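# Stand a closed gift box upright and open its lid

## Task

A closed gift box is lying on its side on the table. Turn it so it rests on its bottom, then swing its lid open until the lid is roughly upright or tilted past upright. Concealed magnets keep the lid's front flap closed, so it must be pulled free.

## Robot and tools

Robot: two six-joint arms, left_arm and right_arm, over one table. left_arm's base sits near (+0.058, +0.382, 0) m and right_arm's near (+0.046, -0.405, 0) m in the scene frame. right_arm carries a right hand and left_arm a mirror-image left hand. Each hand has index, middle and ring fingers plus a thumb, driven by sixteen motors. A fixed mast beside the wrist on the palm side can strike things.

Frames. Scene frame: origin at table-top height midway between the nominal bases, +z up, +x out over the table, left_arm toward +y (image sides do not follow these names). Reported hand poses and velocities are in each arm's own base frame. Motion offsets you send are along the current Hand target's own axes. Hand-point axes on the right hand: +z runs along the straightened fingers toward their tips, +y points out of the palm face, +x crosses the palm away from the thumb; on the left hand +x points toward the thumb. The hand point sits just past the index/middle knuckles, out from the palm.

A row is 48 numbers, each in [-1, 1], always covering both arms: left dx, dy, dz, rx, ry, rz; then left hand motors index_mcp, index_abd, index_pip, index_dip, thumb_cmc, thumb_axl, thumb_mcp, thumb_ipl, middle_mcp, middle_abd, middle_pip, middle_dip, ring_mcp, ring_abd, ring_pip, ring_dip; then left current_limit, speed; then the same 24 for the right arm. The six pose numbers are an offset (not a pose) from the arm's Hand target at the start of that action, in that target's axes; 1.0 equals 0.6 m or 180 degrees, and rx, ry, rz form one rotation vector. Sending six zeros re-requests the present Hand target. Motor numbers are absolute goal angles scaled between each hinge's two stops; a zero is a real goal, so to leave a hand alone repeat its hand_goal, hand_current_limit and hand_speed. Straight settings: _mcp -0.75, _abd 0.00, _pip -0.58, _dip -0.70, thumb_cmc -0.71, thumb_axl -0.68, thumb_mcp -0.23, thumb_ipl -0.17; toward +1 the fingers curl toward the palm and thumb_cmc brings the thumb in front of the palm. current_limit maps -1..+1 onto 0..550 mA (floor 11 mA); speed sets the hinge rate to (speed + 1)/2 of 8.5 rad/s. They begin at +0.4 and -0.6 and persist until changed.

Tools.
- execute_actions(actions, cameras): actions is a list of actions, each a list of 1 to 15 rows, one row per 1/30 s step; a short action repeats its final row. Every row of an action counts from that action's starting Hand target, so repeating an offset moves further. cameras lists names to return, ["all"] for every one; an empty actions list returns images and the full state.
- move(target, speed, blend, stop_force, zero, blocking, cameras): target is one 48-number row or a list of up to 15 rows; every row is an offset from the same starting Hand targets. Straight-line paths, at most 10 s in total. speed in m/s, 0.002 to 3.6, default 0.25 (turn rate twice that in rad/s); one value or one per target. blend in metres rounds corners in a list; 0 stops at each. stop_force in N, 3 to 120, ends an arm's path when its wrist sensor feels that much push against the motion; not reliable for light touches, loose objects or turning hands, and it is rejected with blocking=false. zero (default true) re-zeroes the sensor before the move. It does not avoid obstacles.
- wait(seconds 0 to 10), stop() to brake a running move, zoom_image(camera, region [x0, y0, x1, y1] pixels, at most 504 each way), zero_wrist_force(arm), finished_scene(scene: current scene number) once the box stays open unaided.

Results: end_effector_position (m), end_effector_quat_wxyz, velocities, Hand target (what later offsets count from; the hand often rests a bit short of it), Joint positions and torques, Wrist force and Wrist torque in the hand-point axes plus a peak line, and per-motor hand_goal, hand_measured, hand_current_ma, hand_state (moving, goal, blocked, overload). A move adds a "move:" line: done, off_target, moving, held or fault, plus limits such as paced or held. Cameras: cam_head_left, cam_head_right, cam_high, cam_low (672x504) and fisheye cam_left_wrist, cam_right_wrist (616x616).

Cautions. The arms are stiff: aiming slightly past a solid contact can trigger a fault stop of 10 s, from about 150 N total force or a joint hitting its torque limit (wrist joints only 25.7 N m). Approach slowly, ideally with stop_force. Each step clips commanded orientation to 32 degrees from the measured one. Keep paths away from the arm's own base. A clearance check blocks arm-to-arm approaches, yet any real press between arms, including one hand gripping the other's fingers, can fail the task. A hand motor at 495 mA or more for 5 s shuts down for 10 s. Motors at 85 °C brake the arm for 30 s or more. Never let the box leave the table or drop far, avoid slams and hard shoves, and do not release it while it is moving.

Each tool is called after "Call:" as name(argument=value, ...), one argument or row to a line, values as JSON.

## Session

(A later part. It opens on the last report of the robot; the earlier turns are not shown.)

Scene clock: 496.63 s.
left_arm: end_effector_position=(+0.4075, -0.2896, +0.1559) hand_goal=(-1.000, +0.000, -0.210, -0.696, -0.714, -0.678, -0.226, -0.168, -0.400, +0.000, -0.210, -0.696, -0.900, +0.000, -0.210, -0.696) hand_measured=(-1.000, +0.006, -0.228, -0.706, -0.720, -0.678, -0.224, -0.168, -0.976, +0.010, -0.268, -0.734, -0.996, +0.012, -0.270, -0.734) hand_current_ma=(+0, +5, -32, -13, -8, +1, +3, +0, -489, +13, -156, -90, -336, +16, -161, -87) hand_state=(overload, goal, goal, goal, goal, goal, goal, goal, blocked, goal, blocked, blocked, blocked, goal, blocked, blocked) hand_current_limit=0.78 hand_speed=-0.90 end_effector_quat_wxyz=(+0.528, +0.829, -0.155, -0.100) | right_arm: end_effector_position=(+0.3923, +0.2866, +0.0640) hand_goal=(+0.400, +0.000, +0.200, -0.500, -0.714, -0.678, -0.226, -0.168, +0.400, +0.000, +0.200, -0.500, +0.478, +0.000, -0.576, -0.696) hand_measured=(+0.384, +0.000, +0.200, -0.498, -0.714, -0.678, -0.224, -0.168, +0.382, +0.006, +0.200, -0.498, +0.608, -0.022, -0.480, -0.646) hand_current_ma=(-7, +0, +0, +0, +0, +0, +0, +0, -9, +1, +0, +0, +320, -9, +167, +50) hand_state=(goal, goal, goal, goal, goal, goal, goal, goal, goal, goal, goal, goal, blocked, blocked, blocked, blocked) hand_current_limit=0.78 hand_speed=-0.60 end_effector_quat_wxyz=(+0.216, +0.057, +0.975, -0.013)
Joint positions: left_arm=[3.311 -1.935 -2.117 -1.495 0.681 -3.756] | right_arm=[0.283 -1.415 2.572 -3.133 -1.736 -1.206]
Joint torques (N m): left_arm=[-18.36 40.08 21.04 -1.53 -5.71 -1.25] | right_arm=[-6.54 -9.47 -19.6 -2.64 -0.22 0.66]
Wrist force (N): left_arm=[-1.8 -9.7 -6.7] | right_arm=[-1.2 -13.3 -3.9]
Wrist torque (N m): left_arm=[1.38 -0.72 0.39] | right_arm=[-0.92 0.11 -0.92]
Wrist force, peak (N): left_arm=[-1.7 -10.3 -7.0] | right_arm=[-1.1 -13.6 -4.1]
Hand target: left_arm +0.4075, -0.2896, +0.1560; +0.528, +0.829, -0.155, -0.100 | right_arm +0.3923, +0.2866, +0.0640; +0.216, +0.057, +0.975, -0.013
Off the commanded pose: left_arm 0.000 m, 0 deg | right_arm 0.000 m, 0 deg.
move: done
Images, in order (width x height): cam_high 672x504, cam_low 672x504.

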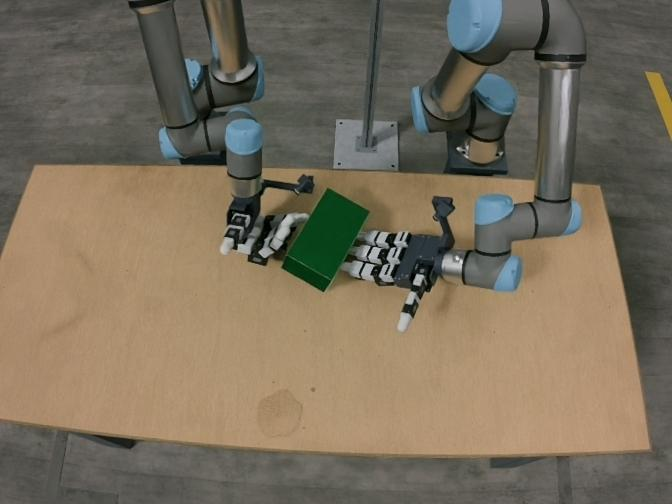

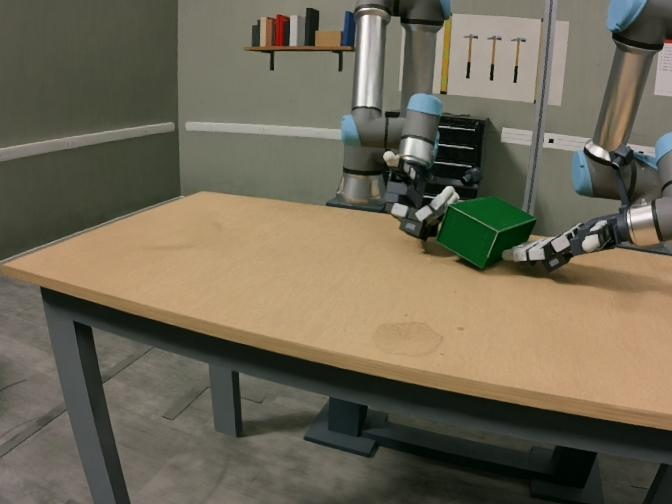

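Call:
move(
  target=[
    [0,-0.0302,0.0141,0,0,0,-1,0,-0.21,-0.696,-0.714,-0.678,-0.226,-0.168,-1,0,-0.21,-0.696,-1,0,-0.21,-0.696,0.6,-0.8,0,0,0,0,0,0,0.4,0,0.2,-0.5,-0.714,-0.678,-0.226,-0.168,0.4,0,0.2,-0.5,0.479,0,-0.576,-0.696,0.7,-0.6],
    [0,-0.049,-0.026,0,0,0,-1,0,-0.21,-0.696,-0.714,-0.678,-0.226,-0.168,-1,0,-0.21,-0.696,-1,0,-0.21,-0.696,0.6,-0.8,0,0,0,0,0,0,0.4,0,0.2,-0.5,-0.714,-0.678,-0.226,-0.168,0.4,0,0.2,-0.5,0.479,0,-0.576,-0.696,0.7,-0.6],
    [0,-0.049,-0.026,0,0,0,-1,0,-0.21,-0.696,-0.714,-0.678,-0.226,-0.168,-1,0,-0.21,-0.696,-1,0,-0.21,-0.696,0.6,-0.8,0,-0.1,0,0,0,0,0.4,0,0.2,-0.5,-0.714,-0.678,-0.226,-0.168,0.4,0,0.2,-0.5,0.479,0,-0.576,-0.696,0.7,-0.6],
  ],
  speed=[0.03,0.03,0.2],
  cameras=["cam_high","cam_low"],
)

Call:
zoom_image(
  camera="cam_high",
  region=[240, 160, 440, 330],
)

Call:
zoom_image(
  camera="cam_low",
  region=[430, 190, 560, 300],
)

Scene clock: 535.60 s.
left_arm: end_effector_position=(+0.4171, -0.2649, +0.1359) hand_goal=(-1.000, +0.000, -0.210, -0.696, -0.714, -0.678, -0.226, -0.168, -1.000, +0.000, -0.210, -0.696, -1.000, +0.000, -0.210, -0.696) hand_measured=(-1.000, -0.004, -0.212, -0.698, -0.720, -0.678, -0.224, -0.168, -1.000, -0.002, -0.210, -0.696, -1.000, +0.004, -0.212, -0.700) hand_current_ma=(+0, -2, -1, -2, -8, +1, +3, +0, +0, -1, +0, +0, +0, +2, -3, -4) hand_state=(overload, goal, goal, goal, goal, goal, goal, goal, goal, goal, goal, goal, goal, goal, goal, goal) hand_current_limit=0.60 hand_speed=-0.80 end_effector_quat_wxyz=(+0.528, +0.829, -0.155, -0.100) | right_arm: end_effector_position=(+0.3853, +0.2271, +0.0641) hand_goal=(+0.400, +0.000, +0.200, -0.500, -0.714, -0.678, -0.226, -0.168, +0.400, +0.000, +0.200, -0.500, +0.478, +0.000, -0.576, -0.696) hand_measured=(+0.384, +0.000, +0.200, -0.498, -0.714, -0.678, -0.224, -0.168, +0.382, +0.006, +0.200, -0.498, +0.472, +0.006, -0.576, -0.694) hand_current_ma=(-7, +0, +0, +0, +0, +0, +0, +0, -9, +1, +0, +0, -1, +1, +0, +0) hand_state=(goal, goal, goal, goal, goal, goal, goal, goal, goal, goal, goal, goal, goal, goal, goal, goal) hand_current_limit=0.70 hand_speed=-0.60 end_effector_quat_wxyz=(+0.216, +0.057, +0.975, -0.013)
Joint positions: left_arm=[3.36 -1.991 -2.097 -1.497 0.718 -3.706] | right_arm=[0.087 -1.485 2.679 -3.193 -1.657 -1.386]
Joint torques (N m): left_arm=[12.46 26.8 21.15 -0.12 1.43 1.47] | right_arm=[-10.98 -28.14 -2.47 -4.75 2.51 -1.85]
Wrist force (N): left_arm=[0.3 1.8 0.4] | right_arm=[-0.6 0.3 -0.2]
Wrist torque (N m): left_arm=[-0.40 -0.11 -0.05] | right_arm=[0.17 -0.04 -0.19]
Wrist force, peak (N): left_arm=[-1.6 -10.3 -7.1] | right_arm=[-1.2 -14.0 -3.9]
Hand target: left_arm +0.4171, -0.2649, +0.1359; +0.528, +0.829, -0.155, -0.100 | right_arm +0.3853, +0.2270, +0.0641; +0.216, +0.057, +0.975, -0.013
Off the commanded pose: left_arm 0.000 m, 0 deg | right_arm 0.000 m, 0 deg.
move: done
Images, in order (width x height): cam_high 672x504, cam_low 672x504.

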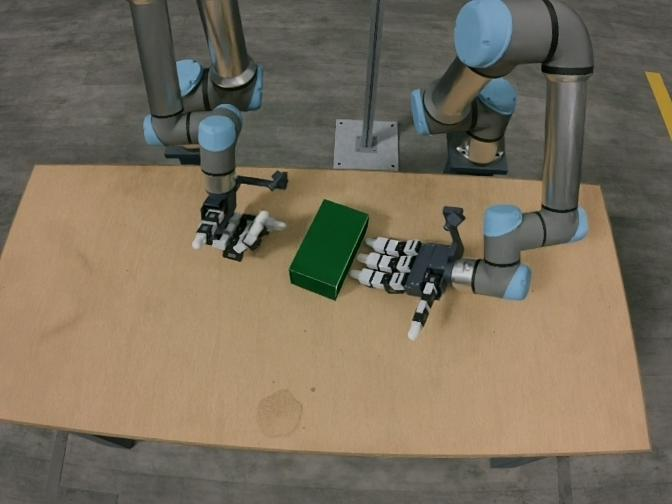

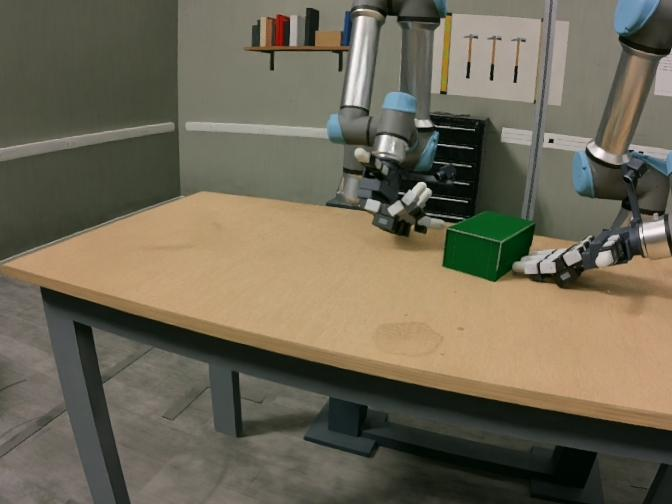

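Scaled by 2.520 from the camera's 672x504 image, which has a finer 960x720 frame.

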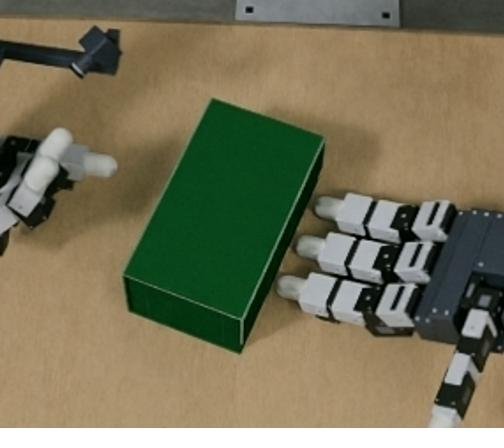

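Scaled by 3.877 from the camera's 672x504 image, which has a finer 960x720 frame.

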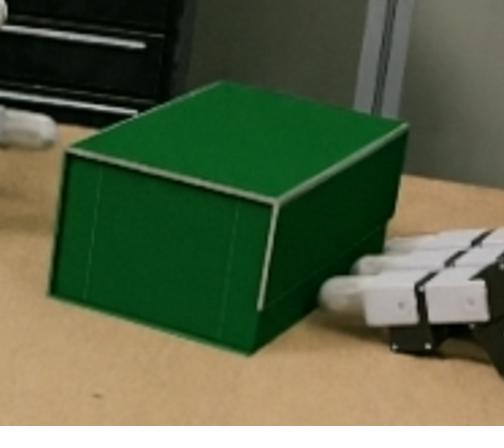

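Call:
move(
  target=[
    [0.033,-0.0141,-0.03,0,0,0,-1,0,-0.21,-0.696,-0.714,-0.678,-0.226,-0.168,-1,0,-0.21,-0.696,-1,0,-0.21,-0.696,0.6,-0.8,-0.204,-0.0113,0.0585,0.0284,0,0.0609,0.4,0,0.2,-0.5,-0.714,-0.678,-0.226,-0.168,0.4,0,0.2,-0.5,0.479,0,-0.576,-0.696,0.7,-0.6],
    [0.033,-0.0141,-0.03,0,0,0,-1,0,-0.21,-0.696,-0.714,-0.678,-0.226,-0.168,-1,0,-0.21,-0.696,-1,0,-0.21,-0.696,0.6,-0.8,-0.214,0.1517,0.1195,0.0284,0,0.0609,0.4,0,0.2,-0.5,-0.714,-0.678,-0.226,-0.168,0.4,0,0.2,-0.5,0.479,0,-0.576,-0.696,0.7,-0.6],
    [0.033,0,0,0,0,0,-1,0,-0.21,-0.696,-0.714,-0.678,-0.226,-0.168,-1,0,-0.21,-0.696,-1,0,-0.21,-0.696,0.6,-0.8,-0.1845,0.159,0.106,0.0284,0,0.0609,0.4,0,0.2,-0.5,-0.714,-0.678,-0.226,-0.168,0.4,0,0.2,-0.5,0.479,0,-0.576,-0.696,0.7,-0.6],
  ],
  speed=[0.2,0.15,0.08],
  cameras=["cam_high","cam_low"],
)

Call:
zoom_image(
  camera="cam_high",
  region=[270, 190, 410, 330],
)

Call:
zoom_image(
  camera="cam_low",
  region=[430, 190, 560, 300],
)

Scene clock: 554.80 s.
left_arm: end_effector_position=(+0.4356, -0.2720, +0.1359) hand_goal=(-1.000, +0.000, -0.210, -0.696, -0.714, -0.678, -0.226, -0.168, -1.000, +0.000, -0.210, -0.696, -1.000, +0.000, -0.210, -0.696) hand_measured=(-1.000, -0.002, -0.210, -0.698, -0.720, -0.678, -0.224, -0.168, -1.000, -0.002, -0.210, -0.696, -1.000, +0.002, -0.212, -0.700) hand_current_ma=(+0, -1, +0, -2, -8, +1, +3, +0, +0, -1, +0, +0, +0, +2, -1, -4) hand_state=(overload, goal, goal, goal, goal, goal, goal, goal, goal, goal, goal, goal, goal, goal, goal, goal) hand_current_limit=0.60 hand_speed=-0.80 end_effector_quat_wxyz=(+0.528, +0.829, -0.155, -0.100) | right_arm: end_effector_position=(+0.5228, +0.3070, +0.0531) hand_goal=(+0.400, +0.000, +0.200, -0.500, -0.714, -0.678, -0.226, -0.168, +0.400, +0.000, +0.200, -0.500, +0.478, +0.000, -0.576, -0.696) hand_measured=(+0.384, +0.000, +0.200, -0.498, -0.714, -0.678, -0.224, -0.168, +0.382, +0.006, +0.200, -0.498, +0.486, +0.002, -0.576, -0.694) hand_current_ma=(-7, +0, +0, +0, +0, +0, +0, +0, -9, +1, +0, +0, +2, +0, +0, +0) hand_state=(goal, goal, goal, goal, goal, goal, goal, goal, goal, goal, goal, goal, goal, goal, goal, goal) hand_current_limit=0.70 hand_speed=-0.60 end_effector_quat_wxyz=(+0.213, +0.159, +0.963, -0.035)
Joint positions: left_arm=[3.337 -2.022 -2.046 -1.5 0.701 -3.729] | right_arm=[0.313 -1.189 2.239 -2.978 -1.826 -0.977]
Joint torques (N m): left_arm=[-15.07 42.32 4.97 2.15 -3 -1.11] | right_arm=[8.61 -40 -4.26 -3.92 -2.92 1.84]
Wrist force (N): left_arm=[0.6 1.4 0.3] | right_arm=[-2.9 0.1 -2.7]
Wrist torque (N m): left_arm=[-0.36 -0.13 0.20] | right_arm=[0.26 0.00 -0.33]
Wrist force, peak (N): left_arm=[0.4 3.2 -1.0] | right_arm=[-4.2 -0.1 -3.6]
Hand target: left_arm +0.4355, -0.2721, +0.1359; +0.528, +0.829, -0.155, -0.100 | right_arm +0.5228, +0.3070, +0.0531; +0.213, +0.159, +0.963, -0.035
Off the commanded pose: left_arm 0.000 m, 0 deg | right_arm 0.000 m, 0 deg.
move: done
Images, in order (width x height): cam_high 672x504, cam_low 672x504.

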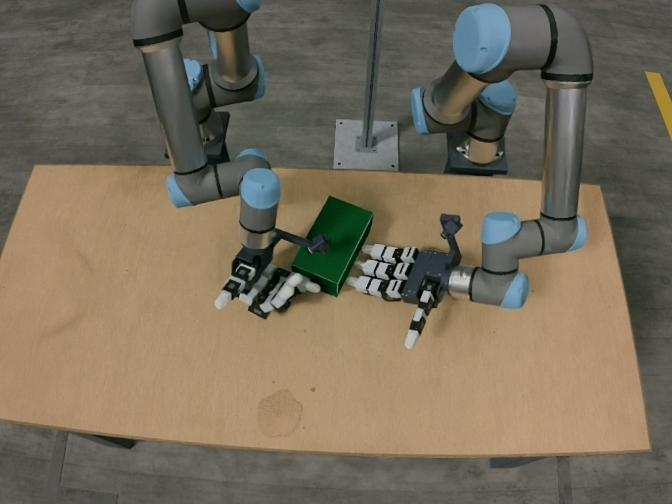

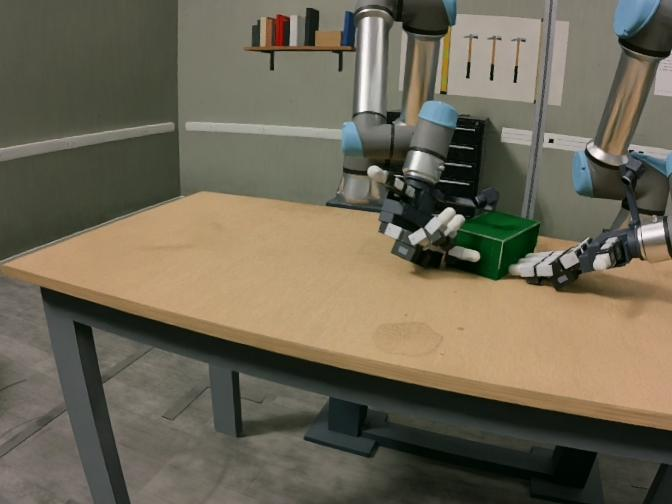

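Scaled by 3.600 from the camera's 672x504 image, which has a finer 960x720 frame.

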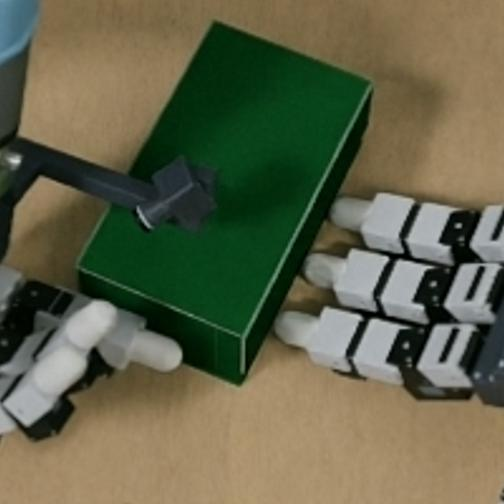

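Scaled by 3.877 from the camera's 672x504 image, which has a finer 960x720 frame.

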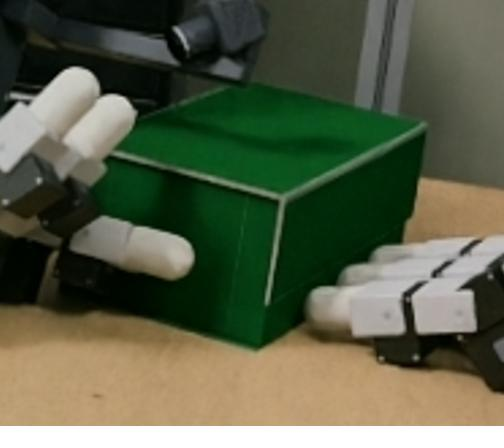

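Call:
move(
  target=[0,0.0141,0.03,0,0,0,-1,0,-0.21,-0.696,-0.714,-0.678,-0.226,-0.168,-1,0,-0.21,-0.696,-1,0,-0.21,-0.696,0.6,-0.8,0,0,0,0,0,0,0.4,0,0.2,-0.5,-0.714,-0.678,-0.226,-0.168,0.4,0,0.2,-0.5,0.479,0,-0.576,-0.696,0.78,-0.6],
  speed=0.015,
  stop_force=3,
)

Call:
move(
  target=[0,0,0,0,0,0,-1,0,-0.21,-0.696,-0.714,-0.678,-0.226,-0.168,-1,0,-0.21,-0.696,-1,0,-0.21,-0.696,0.6,-0.8,0.004,0.075,-0.002,0,0,0,0.4,0,0.2,-0.5,-0.714,-0.678,-0.226,-0.168,0.4,0,0.2,-0.5,0.479,0,-0.576,-0.696,0.78,-0.6],
  speed=0.02,
  stop_force=20,
  cameras=["cam_high","cam_low"],
)

Call:
zoom_image(
  camera="cam_high",
  region=[270, 190, 410, 330],
)

Call:
zoom_image(
  camera="cam_low",
  region=[430, 190, 560, 300],
)

Scene clock: 563.80 s.
left_arm: end_effector_position=(+0.4283, -0.2906, +0.1360) hand_goal=(-1.000, +0.000, -0.210, -0.696, -0.714, -0.678, -0.226, -0.168, -1.000, +0.000, -0.210, -0.696, -1.000, +0.000, -0.210, -0.696) hand_measured=(-1.000, -0.002, -0.210, -0.698, -0.720, -0.678, -0.224, -0.168, -1.000, -0.002, -0.210, -0.696, -1.000, +0.008, -0.212, -0.700) hand_current_ma=(+0, -1, +0, -2, -8, +1, +3, +0, +0, -1, +0, +0, +0, +9, -1, -4) hand_state=(overload, goal, goal, goal, goal, goal, goal, goal, goal, goal, goal, goal, goal, goal, goal, goal) hand_current_limit=0.60 hand_speed=-0.80 end_effector_quat_wxyz=(+0.528, +0.829, -0.155, -0.100) | right_arm: end_effector_position=(+0.5228, +0.3070, +0.0531) hand_goal=(+0.400, +0.000, +0.200, -0.500, -0.714, -0.678, -0.226, -0.168, +0.400, +0.000, +0.200, -0.500, +0.478, +0.000, -0.576, -0.696) hand_measured=(+0.384, +0.000, +0.200, -0.498, -0.714, -0.678, -0.224, -0.168, +0.382, +0.006, +0.200, -0.498, +0.486, +0.002, -0.576, -0.694) hand_current_ma=(-7, +0, +0, +0, +0, +0, +0, +0, -9, +1, +0, +0, +2, +0, +0, +0) hand_state=(goal, goal, goal, goal, goal, goal, goal, goal, goal, goal, goal, goal, goal, goal, goal, goal) hand_current_limit=0.78 hand_speed=-0.60 end_effector_quat_wxyz=(+0.213, +0.159, +0.963, -0.035)
Joint positions: left_arm=[3.302 -2.014 -2.069 -1.456 0.674 -3.766] | right_arm=[0.313 -1.189 2.239 -2.978 -1.826 -0.977]
Joint torques (N m): left_arm=[-14.58 42.04 5.14 2.36 -3.09 -1.18] | right_arm=[8.52 -41.45 -5.87 -4.08 -2.65 1.94]
Wrist force (N): left_arm=[-0.2 1.1 -0.5] | right_arm=[-3.1 -0.4 -2.8]
Wrist torque (N m): left_arm=[-0.22 -0.23 0.11] | right_arm=[0.21 0.04 -0.38]
Wrist force, peak (N): left_arm=[0.7 1.7 0.3] | right_arm=[-3.2 -0.2 -3.0]
Hand target: left_arm +0.4283, -0.2906, +0.1360; +0.528, +0.829, -0.155, -0.100 | right_arm +0.5228, +0.3070, +0.0531; +0.213, +0.159, +0.963, -0.035
Off the commanded pose: left_arm 0.000 m, 0 deg | right_arm 0.000 m, 0 deg.
move: done

Scene clock: 566.43 s.
left_arm: end_effector_position=(+0.4283, -0.2906, +0.1360) hand_goal=(-1.000, +0.000, -0.210, -0.696, -0.714, -0.678, -0.226, -0.168, -1.000, +0.000, -0.210, -0.696, -1.000, +0.000, -0.210, -0.696) hand_measured=(-1.000, +0.078, -0.210, -0.704, -0.720, -0.678, -0.224, -0.168, -1.000, +0.002, -0.210, -0.696, -1.000, +0.004, -0.212, -0.700) hand_current_ma=(+0, +197, +0, -10, -8, +1, +3, +0, +0, +2, +0, +0, +0, +3, -1, -4) hand_state=(overload, blocked, goal, goal, goal, goal, goal, goal, goal, goal, goal, goal, goal, goal, goal, goal) hand_current_limit=0.60 hand_speed=-0.80 end_effector_quat_wxyz=(+0.528, +0.829, -0.155, -0.100) | right_arm: end_effector_position=(+0.5305, +0.3351, +0.0531) hand_goal=(+0.400, +0.000, +0.200, -0.500, -0.714, -0.678, -0.226, -0.168, +0.400, +0.000, +0.200, -0.500, +0.478, +0.000, -0.576, -0.696) hand_measured=(+0.384, +0.000, +0.200, -0.498, -0.714, -0.678, -0.224, -0.168, +0.382, +0.006, +0.200, -0.498, +0.492, -0.002, -0.578, -0.694) hand_current_ma=(-7, +0, +0, +0, +0, +0, +0, +0, -9, +1, +0, +0, +6, +0, +0, +0) hand_state=(goal, goal, goal, goal, goal, goal, goal, goal, goal, goal, goal, goal, goal, goal, goal, goal) hand_current_limit=0.78 hand_speed=-0.60 end_effector_quat_wxyz=(+0.213, +0.159, +0.963, -0.036)
Joint positions: left_arm=[3.302 -2.014 -2.069 -1.456 0.674 -3.766] | right_arm=[0.365 -1.158 2.175 -2.932 -1.844 -0.926]
Joint torques (N m): left_arm=[-10.93 28.08 6.25 -0.11 -0.07 -1.04] | right_arm=[-5.48 -44.68 -6.29 -5 3.95 -1.35]
Wrist force (N): left_arm=[-3.7 1.8 -12.7] | right_arm=[-4.1 -10.5 -0.4]
Wrist torque (N m): left_arm=[0.83 -0.30 -0.09] | right_arm=[-0.31 -0.03 -1.15]
Wrist force, peak (N): left_arm=[-3.7 0.6 -18.6] | right_arm=[-7.6 -20.1 -0.9]
Hand target: left_arm +0.4283, -0.2906, +0.1360; +0.528, +0.829, -0.155, -0.100 | right_arm +0.5305, +0.3351, +0.0531; +0.213, +0.159, +0.963, -0.036 (not the last commanded pose)
Off the commanded pose: left_arm 0.000 m, 0 deg | right_arm 0.016 m, 0 deg.
move: contact (right_arm)
Images, in order (width x height): cam_high 672x504, cam_low 672x504.

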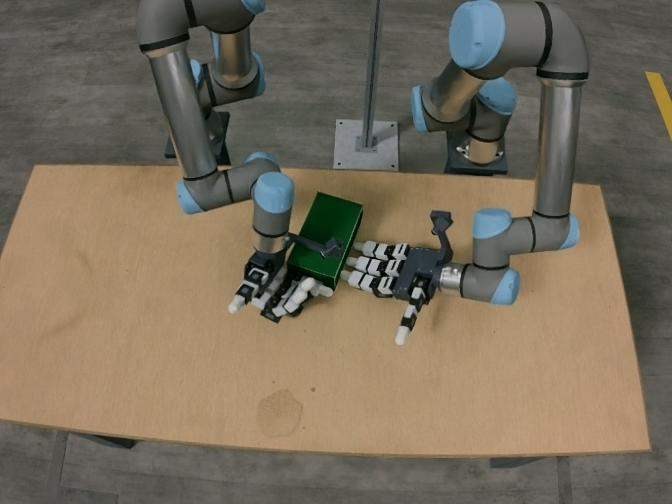

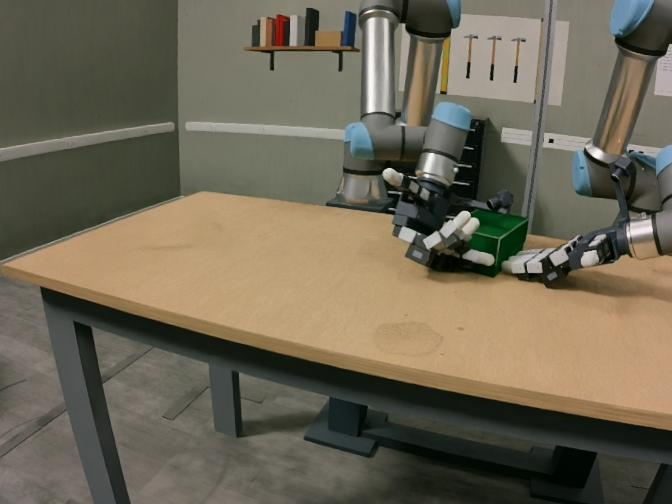

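Scaled by 3.600 from the camera's 672x504 image, which has a finer 960x720 frame.

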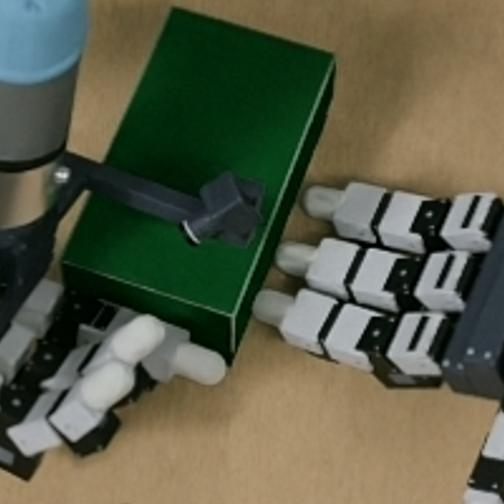

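Scaled by 3.877 from the camera's 672x504 image, which has a finer 960x720 frame.

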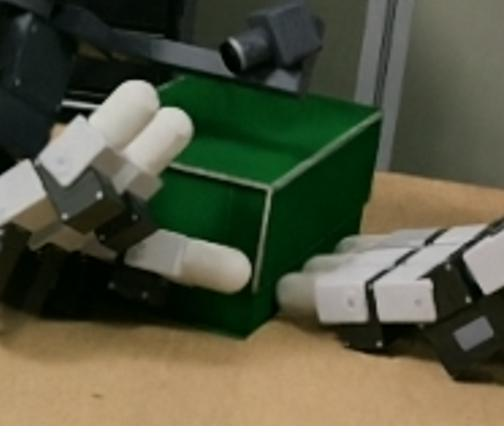

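Call:
move(
  target=[0,0,0,0,0,0,-1,0,-0.21,-0.696,-0.714,-0.678,-0.226,-0.168,-1,0,-0.21,-0.696,-1,0,-0.21,-0.696,0.6,-0.8,0.002,0.04,0,0,0,0,0.4,0,0.2,-0.5,-0.714,-0.678,-0.226,-0.168,0.4,0,0.2,-0.5,0.479,0,-0.576,-0.696,0.78,-0.6],
  speed=0.01,
  stop_force=30,
  cameras=["cam_high","cam_low"],
)

Call:
zoom_image(
  camera="cam_high",
  region=[270, 190, 410, 330],
)

Call:
zoom_image(
  camera="cam_low",
  region=[430, 190, 560, 300],
)

Scene clock: 574.07 s.
left_arm: end_effector_position=(+0.4283, -0.2906, +0.1360) hand_goal=(-1.000, +0.000, -0.210, -0.696, -0.714, -0.678, -0.226, -0.168, -1.000, +0.000, -0.210, -0.696, -1.000, +0.000, -0.210, -0.696) hand_measured=(-1.000, +0.368, -0.234, -0.730, -0.720, -0.678, -0.224, -0.168, -0.998, +0.178, -0.208, -0.696, -1.000, +0.004, -0.212, -0.700) hand_current_ma=(+0, +440, -47, -78, -8, +1, +3, +0, +1, +440, +3, +0, +0, +3, -1, -4) hand_state=(overload, blocked, blocked, blocked, goal, goal, goal, goal, goal, blocked, goal, goal, goal, goal, goal, goal) hand_current_limit=0.60 hand_speed=-0.80 end_effector_quat_wxyz=(+0.528, +0.829, -0.155, -0.100) | right_arm: end_effector_position=(+0.5372, +0.3582, +0.0526) hand_goal=(+0.400, +0.000, +0.200, -0.500, -0.714, -0.678, -0.226, -0.168, +0.400, +0.000, +0.200, -0.500, +0.478, +0.000, -0.576, -0.696) hand_measured=(+0.384, +0.000, +0.200, -0.498, -0.714, -0.678, -0.224, -0.168, +0.382, +0.006, +0.200, -0.498, +0.500, -0.002, -0.578, -0.694) hand_current_ma=(-7, +0, +0, +0, +0, +0, +0, +0, -9, +1, +0, +0, +13, +0, +0, +0) hand_state=(goal, goal, goal, goal, goal, goal, goal, goal, goal, goal, goal, goal, blocked, goal, goal, goal) hand_current_limit=0.78 hand_speed=-0.60 end_effector_quat_wxyz=(+0.213, +0.159, +0.963, -0.036)
Joint positions: left_arm=[3.302 -2.014 -2.069 -1.456 0.674 -3.766] | right_arm=[0.405 -1.129 2.121 -2.895 -1.857 -0.888]
Joint torques (N m): left_arm=[-0.16 26.63 9.35 1.03 -3.33 -0.59] | right_arm=[25.94 -20.11 -20.49 -1.17 3.44 2.73]
Wrist force (N): left_arm=[-13.0 2.5 -26.0] | right_arm=[-19.6 -30.1 -1.3]
Wrist torque (N m): left_arm=[1.94 -1.61 -0.80] | right_arm=[-0.97 0.28 -3.56]
Wrist force, peak (N): left_arm=[-12.5 2.5 -27.7] | right_arm=[-19.3 -30.7 -0.7]
Hand target: left_arm +0.4283, -0.2906, +0.1360; +0.528, +0.829, -0.155, -0.100 | right_arm +0.5372, +0.3582, +0.0526; +0.213, +0.159, +0.963, -0.036
Off the commanded pose: left_arm 0.000 m, 0 deg | right_arm 0.000 m, 0 deg.
move: done
Images, in order (width x height): cam_high 672x504, cam_low 672x504.

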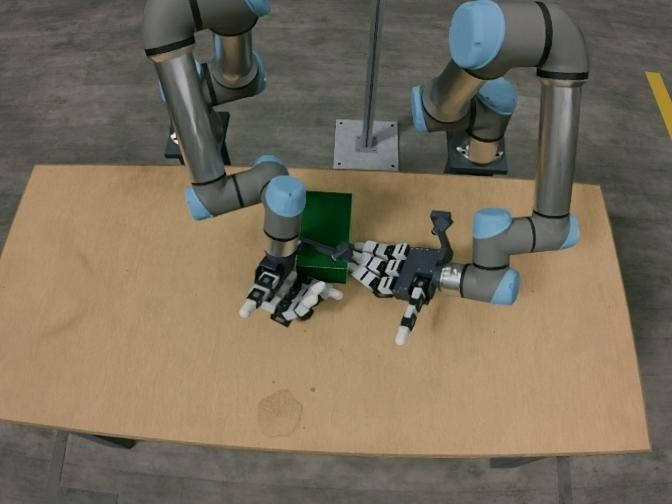

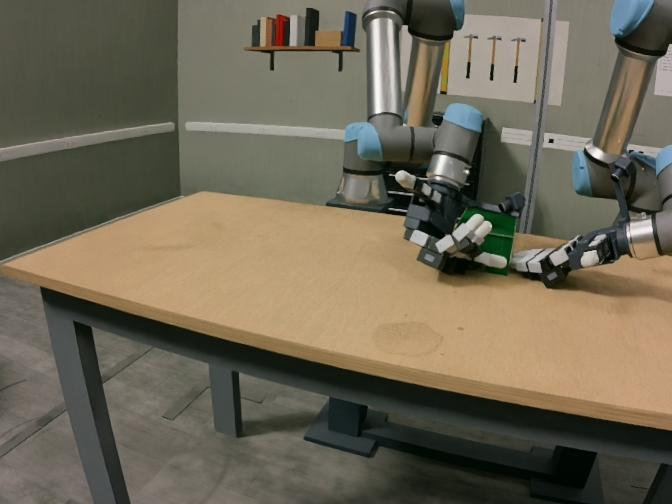

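Scaled by 3.600 from the camera's 672x504 image, which has a finer 960x720 frame.

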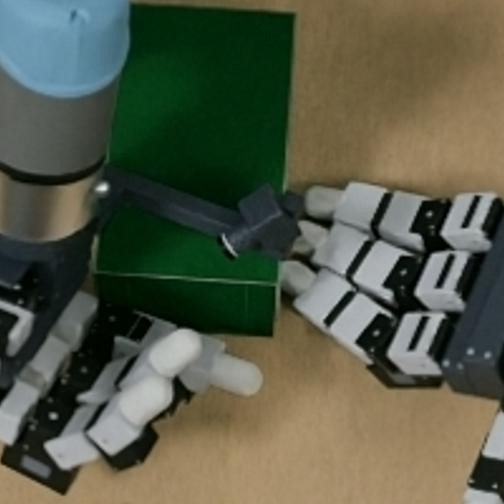

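Scaled by 3.877 from the camera's 672x504 image, which has a finer 960x720 frame.

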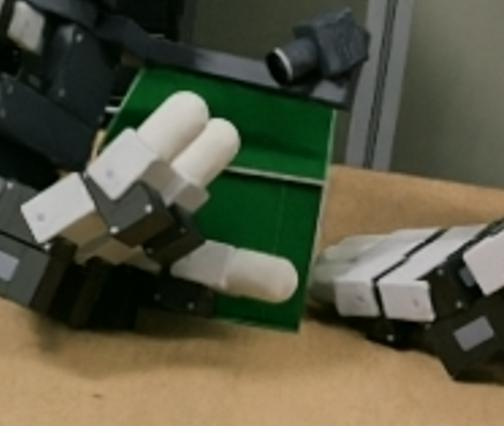

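Call:
move(
  target=[
    [-0.0365,0.0815,-0.141,0,0,0,-1,0,-0.21,-0.696,-0.714,-0.678,-0.226,-0.168,-1,0,-0.21,-0.696,-1,0,-0.21,-0.696,0.6,-0.6,-0.147,-0.25,-0.115,0,0,0,0.4,0,0.2,-0.5,-0.714,-0.678,-0.226,-0.168,0.4,0,0.2,-0.5,0.479,0,-0.576,-0.696,0.6,-0.6],
    [0.23,0.1515,-0.229,0.315,-0.215,0.338,-0.754,0,0.5,0.3,-0.714,-0.678,-0.226,-0.168,-0.55,0,-0.576,-0.696,-0.754,0,0.5,0.3,0.6,-0.6,0.402,-0.426,-0.407,0.0856,0.1205,0.389,-0.754,0,0.5,0.3,-0.714,-0.678,-0.226,-0.168,-0.55,0,-0.576,-0.696,-0.754,0,0.5,0.3,0.4,-0.6],
    [0.234,0.0248,0.0918,0.315,-0.215,0.338,-0.754,0,0.5,0.3,-0.714,-0.678,-0.226,-0.168,-0.55,0,-0.576,-0.696,-0.754,0,0.5,0.3,0.6,-0.6,0.59,-0.177,-0.409,0.0856,0.1205,0.389,-0.754,0,0.5,0.3,-0.714,-0.678,-0.226,-0.168,-0.55,0,-0.576,-0.696,-0.754,0,0.5,0.3,0.4,-0.6],
  ],
  speed=[0.2,0.5,0.25],
  cameras=["cam_high","cam_low","cam_head_right"],
)

Call:
zoom_image(
  camera="cam_high",
  region=[240, 140, 430, 320],
)

Call:
zoom_image(
  camera="cam_low",
  region=[420, 160, 600, 320],
)

Scene clock: 614.87 s.
left_arm: end_effector_position=(+0.5388, -0.3938, +0.1261) hand_goal=(-0.754, +0.000, +0.500, +0.300, -0.714, -0.678, -0.226, -0.168, -0.550, +0.000, -0.576, -0.696, -0.754, +0.000, +0.500, +0.300) hand_measured=(-0.966, +0.002, +0.494, +0.296, -0.716, -0.678, -0.224, -0.168, -0.554, +0.002, -0.574, -0.696, -0.758, +0.004, +0.494, +0.296) hand_current_ma=(+0, +2, -8, -4, -2, +1, +3, +0, -5, +2, +2, +0, -4, +2, -8, -4) hand_state=(overload, goal, goal, goal, goal, goal, goal, goal, goal, goal, goal, goal, goal, goal, goal, goal) hand_current_limit=0.60 hand_speed=-0.60 end_effector_quat_wxyz=(+0.000, +0.707, -0.707, +0.000) | right_arm: end_effector_position=(+0.1010, +0.3941, +0.1256) hand_goal=(-0.754, +0.000, +0.500, +0.300, -0.714, -0.678, -0.226, -0.168, -0.550, +0.000, -0.576, -0.696, -0.754, +0.000, +0.500, +0.300) hand_measured=(-0.752, +0.000, +0.494, +0.298, -0.714, -0.678, -0.224, -0.168, -0.550, +0.002, -0.574, -0.694, -0.752, +0.000, +0.494, +0.298) hand_current_ma=(+0, +0, -1, +0, +0, +0, +0, +0, +0, +0, +0, +0, +0, +0, -1, +0) hand_state=(goal, goal, goal, goal, goal, goal, goal, goal, goal, goal, goal, goal, goal, goal, goal, goal) hand_current_limit=0.40 hand_speed=-0.60 end_effector_quat_wxyz=(+0.000, +0.707, +0.707, +0.001)
Joint positions: left_arm=[2.79 -2.203 -1.33 -1.18 1.57 -3.494] | right_arm=[1.207 -1.62 2.253 -2.205 -1.571 1.206]
Joint torques (N m): left_arm=[-14.79 45.76 30.86 3.84 2.07 -1.05] | right_arm=[10.02 -7.64 -26.89 -4 -2.79 1.99]
Wrist force (N): left_arm=[-1.0 -0.1 0.5] | right_arm=[-1.0 -0.1 0.0]
Wrist torque (N m): left_arm=[0.07 0.18 0.05] | right_arm=[0.04 0.10 -0.19]
Wrist force, peak (N): left_arm=[-13.1 2.8 -26.2] | right_arm=[-20.1 -30.2 -1.8]
Hand target: left_arm +0.5388, -0.3939, +0.1260; +0.000, +0.707, -0.707, +0.000 | right_arm +0.1010, +0.3942, +0.1256; +0.000, +0.707, +0.707, +0.001
Off the commanded pose: left_arm 0.000 m, 0 deg | right_arm 0.000 m, 0 deg.
move: done
Images, in order (width x height): cam_head_right 672x504, cam_high 672x504, cam_low 672x504.

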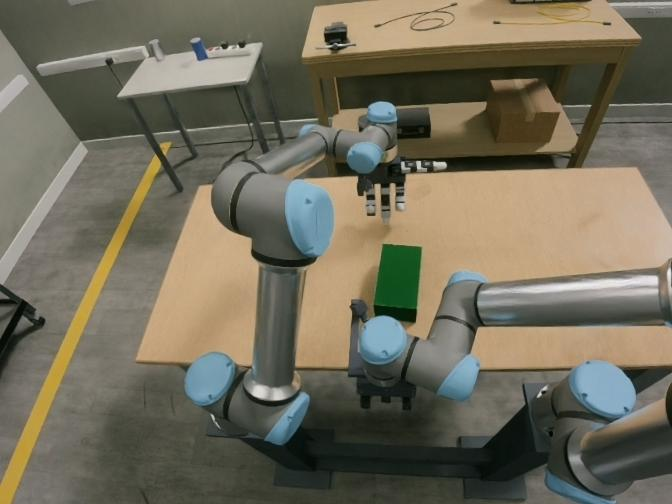

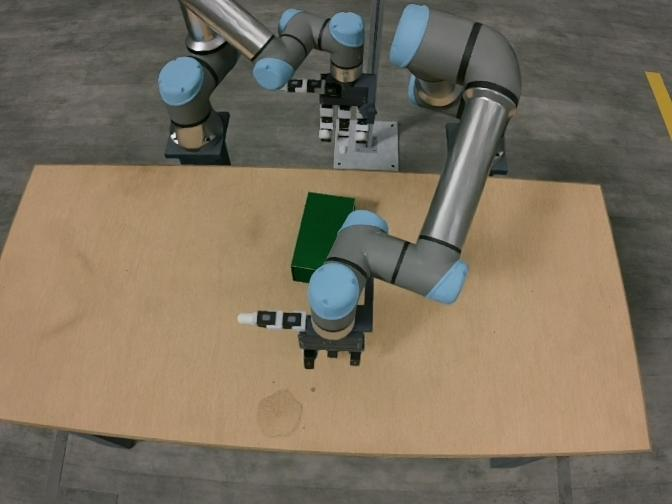

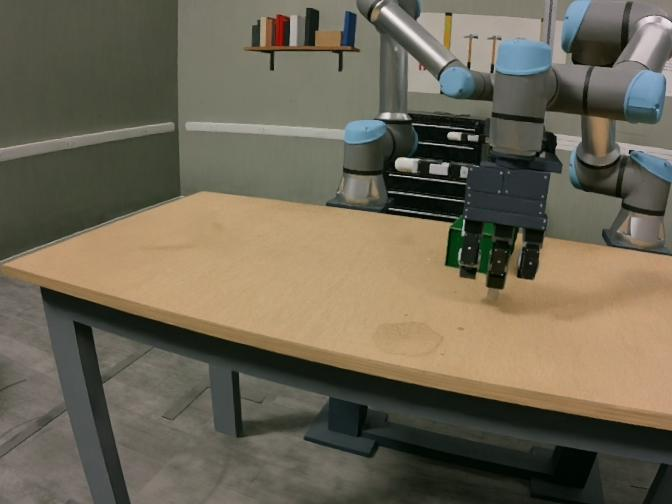

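Scaled by 2.653 from the camera's 672x504 image, which has a finer 960x720 frame.

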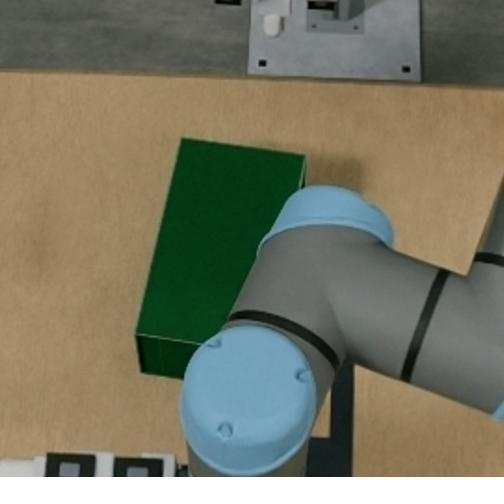

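Scaled by 2.800 from the camera's 672x504 image, which has a finer 960x720 frame.

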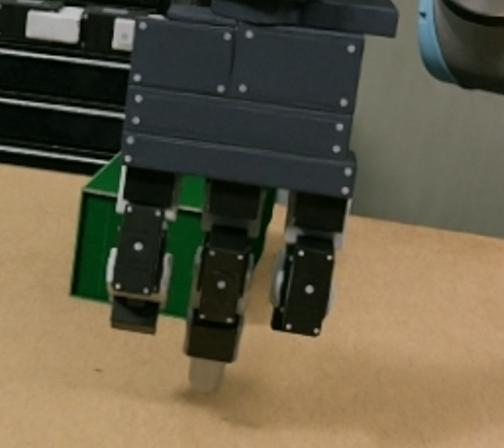

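Call:
move(
  target=[
    [0.0323,0.0535,0,0,0,0.0333,-0.754,0,0.5,0.3,-0.714,-0.678,-0.226,-0.168,-0.55,0,-0.576,-0.696,-0.754,0,0.5,0.3,0.6,-0.88,0.0332,0.0812,0,0,0,0.0261,-0.754,0,0.5,0.3,-0.714,-0.678,-0.226,-0.168,-0.55,0,-0.576,-0.696,-0.754,0,0.5,0.3,0.4,-0.88],
    [0.0323,0.0535,0,0,0,0.0333,-0.754,0,0.5,0.3,-0.714,-0.678,-0.226,-0.168,-0.27,0,-0.576,-0.696,-0.754,0,0.5,0.3,0.6,-0.88,0.0332,0.0812,0,0,0,0.0261,-0.754,0,0.5,0.3,-0.714,-0.678,-0.226,-0.168,-0.2,0,-0.576,-0.696,-0.754,0,0.5,0.3,0.4,-0.88],
  ],
  speed=0.15,
  cameras=["cam_high","cam_low","cam_head_left","cam_right_wrist"],
)

Call:
zoom_image(
  camera="cam_high",
  region=[240, 140, 430, 320],
)

Call:
zoom_image(
  camera="cam_head_left",
  region=[300, 180, 460, 350],
)

Scene clock: 630.40 s.
left_arm: end_effector_position=(+0.5067, -0.4133, +0.1261) hand_goal=(-0.754, +0.000, +0.500, +0.300, -0.714, -0.678, -0.226, -0.168, -0.270, +0.000, -0.576, -0.696, -0.754, +0.000, +0.500, +0.300) hand_measured=(-0.966, +0.002, +0.494, +0.296, -0.716, -0.678, -0.224, -0.168, -0.280, +0.002, -0.574, -0.696, -0.758, +0.004, +0.494, +0.296) hand_current_ma=(+0, +2, -8, -4, -2, +1, +3, +0, -17, +2, +1, +0, -4, +2, -8, -4) hand_state=(overload, goal, goal, goal, goal, goal, goal, goal, goal, goal, goal, goal, goal, goal, goal, goal) hand_current_limit=0.60 hand_speed=-0.88 end_effector_quat_wxyz=(+0.000, -0.669, +0.743, +0.000) | right_arm: end_effector_position=(+0.1497, +0.4142, +0.1257) hand_goal=(-0.754, +0.000, +0.500, +0.300, -0.714, -0.678, -0.226, -0.168, -0.200, +0.000, -0.576, -0.696, -0.754, +0.000, +0.500, +0.300) hand_measured=(-0.754, +0.000, +0.494, +0.298, -0.714, -0.678, -0.224, -0.168, -0.214, +0.002, -0.574, -0.694, -0.754, +0.000, +0.494, +0.298) hand_current_ma=(+0, +0, -1, +0, +0, +0, +0, +0, -5, +0, +0, +0, +0, +0, -1, +0) hand_state=(goal, goal, goal, goal, goal, goal, goal, goal, goal, goal, goal, goal, goal, goal, goal, goal) hand_current_limit=0.40 hand_speed=-0.88 end_effector_quat_wxyz=(+0.000, +0.735, +0.678, +0.001)
Joint positions: left_arm=[2.737 -2.18 -1.369 -1.164 1.57 -3.443] | right_arm=[1.12 -1.541 2.175 -2.206 -1.571 1.201]
Joint torques (N m): left_arm=[-14.71 57.94 13.85 3.76 -1.47 1.38] | right_arm=[-10.21 -11.76 -28.08 -1.4 2.43 1.72]
Wrist force (N): left_arm=[-0.8 -0.1 0.1] | right_arm=[-1.1 0.1 0.1]
Wrist torque (N m): left_arm=[0.09 0.15 -0.14] | right_arm=[0.04 0.12 -0.10]
Wrist force, peak (N): left_arm=[-1.3 -0.5 0.1] | right_arm=[-1.2 -0.7 -0.1]
Hand target: left_arm +0.5067, -0.4133, +0.1261; +0.000, -0.669, +0.743, +0.000 | right_arm +0.1497, +0.4142, +0.1257; +0.000, +0.735, +0.678, +0.001
Off the commanded pose: left_arm 0.000 m, 0 deg | right_arm 0.000 m, 0 deg.
move: done
camera_calibration:
cam_right_wrist: T_world_to_cam=[[0.5835, -0.810949, -0.043462, 0.294403], [-0.529638, -0.420568, 0.736618, 0.108561], [-0.615639, -0.406798, -0.674911, 0.468441], [0, 0, 0, 1]] pos_world=[0.174104, 0.474963, 0.248983]
Images, in order (width x height): cam_head_left 672x504, cam_high 672x504, cam_low 672x504, cam_right_wrist 616x616.

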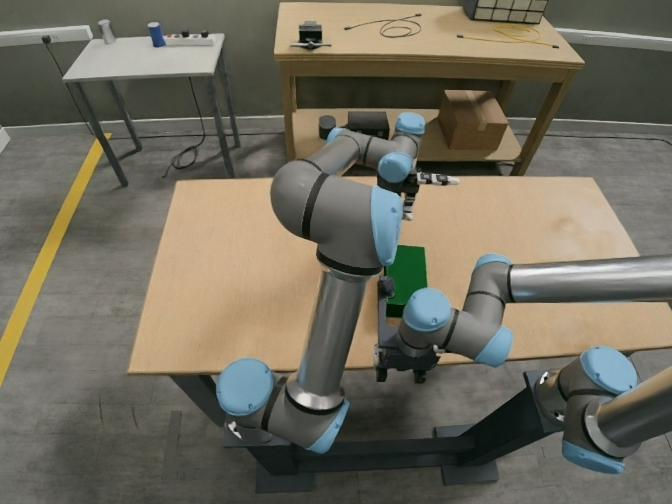

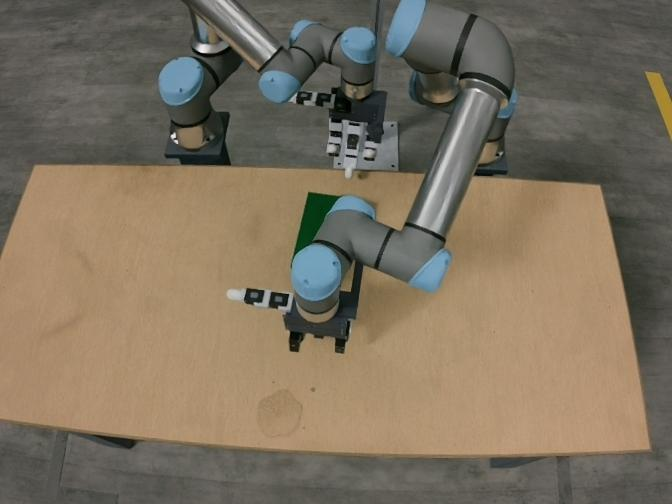

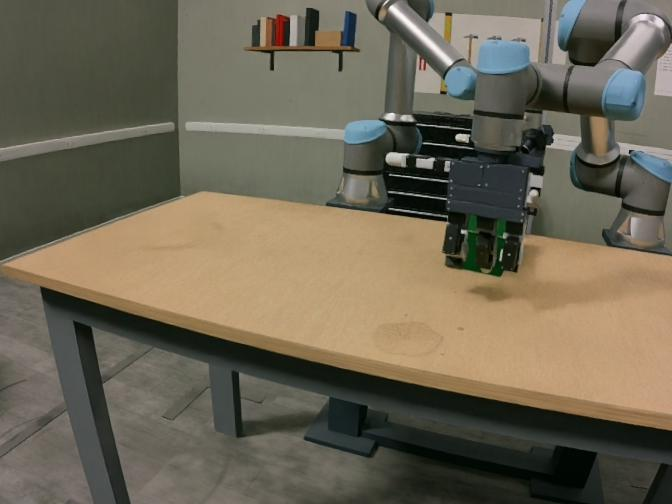

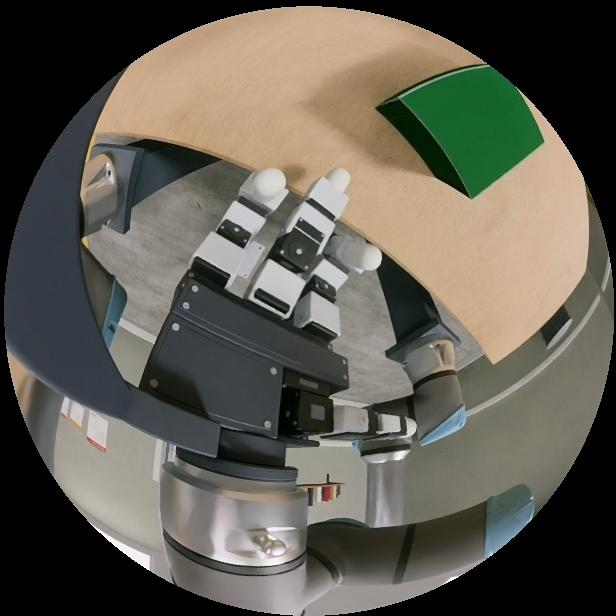

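Scaled by 2.653 from the camera's 672x504 image, which has a finer 960x720 frame.

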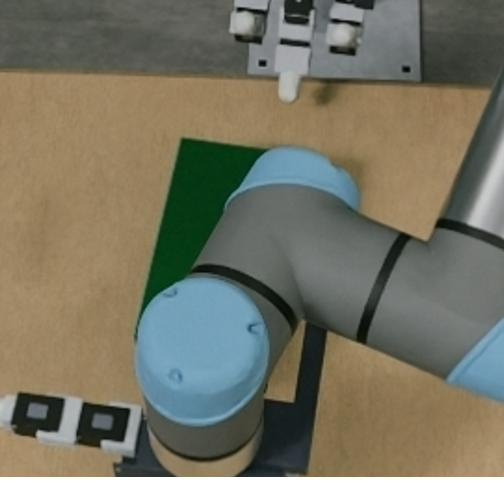

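Scaled by 2.965 from the camera's 672x504 image, which has a finer 960x720 frame.

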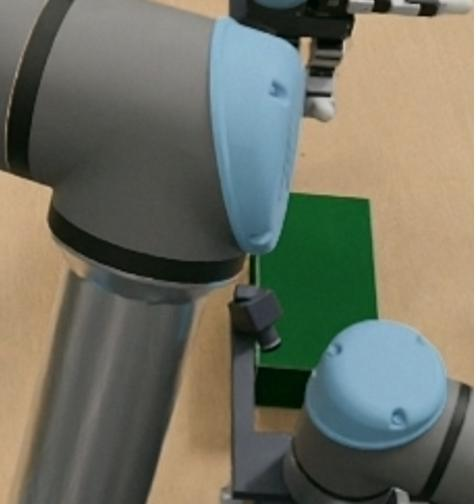

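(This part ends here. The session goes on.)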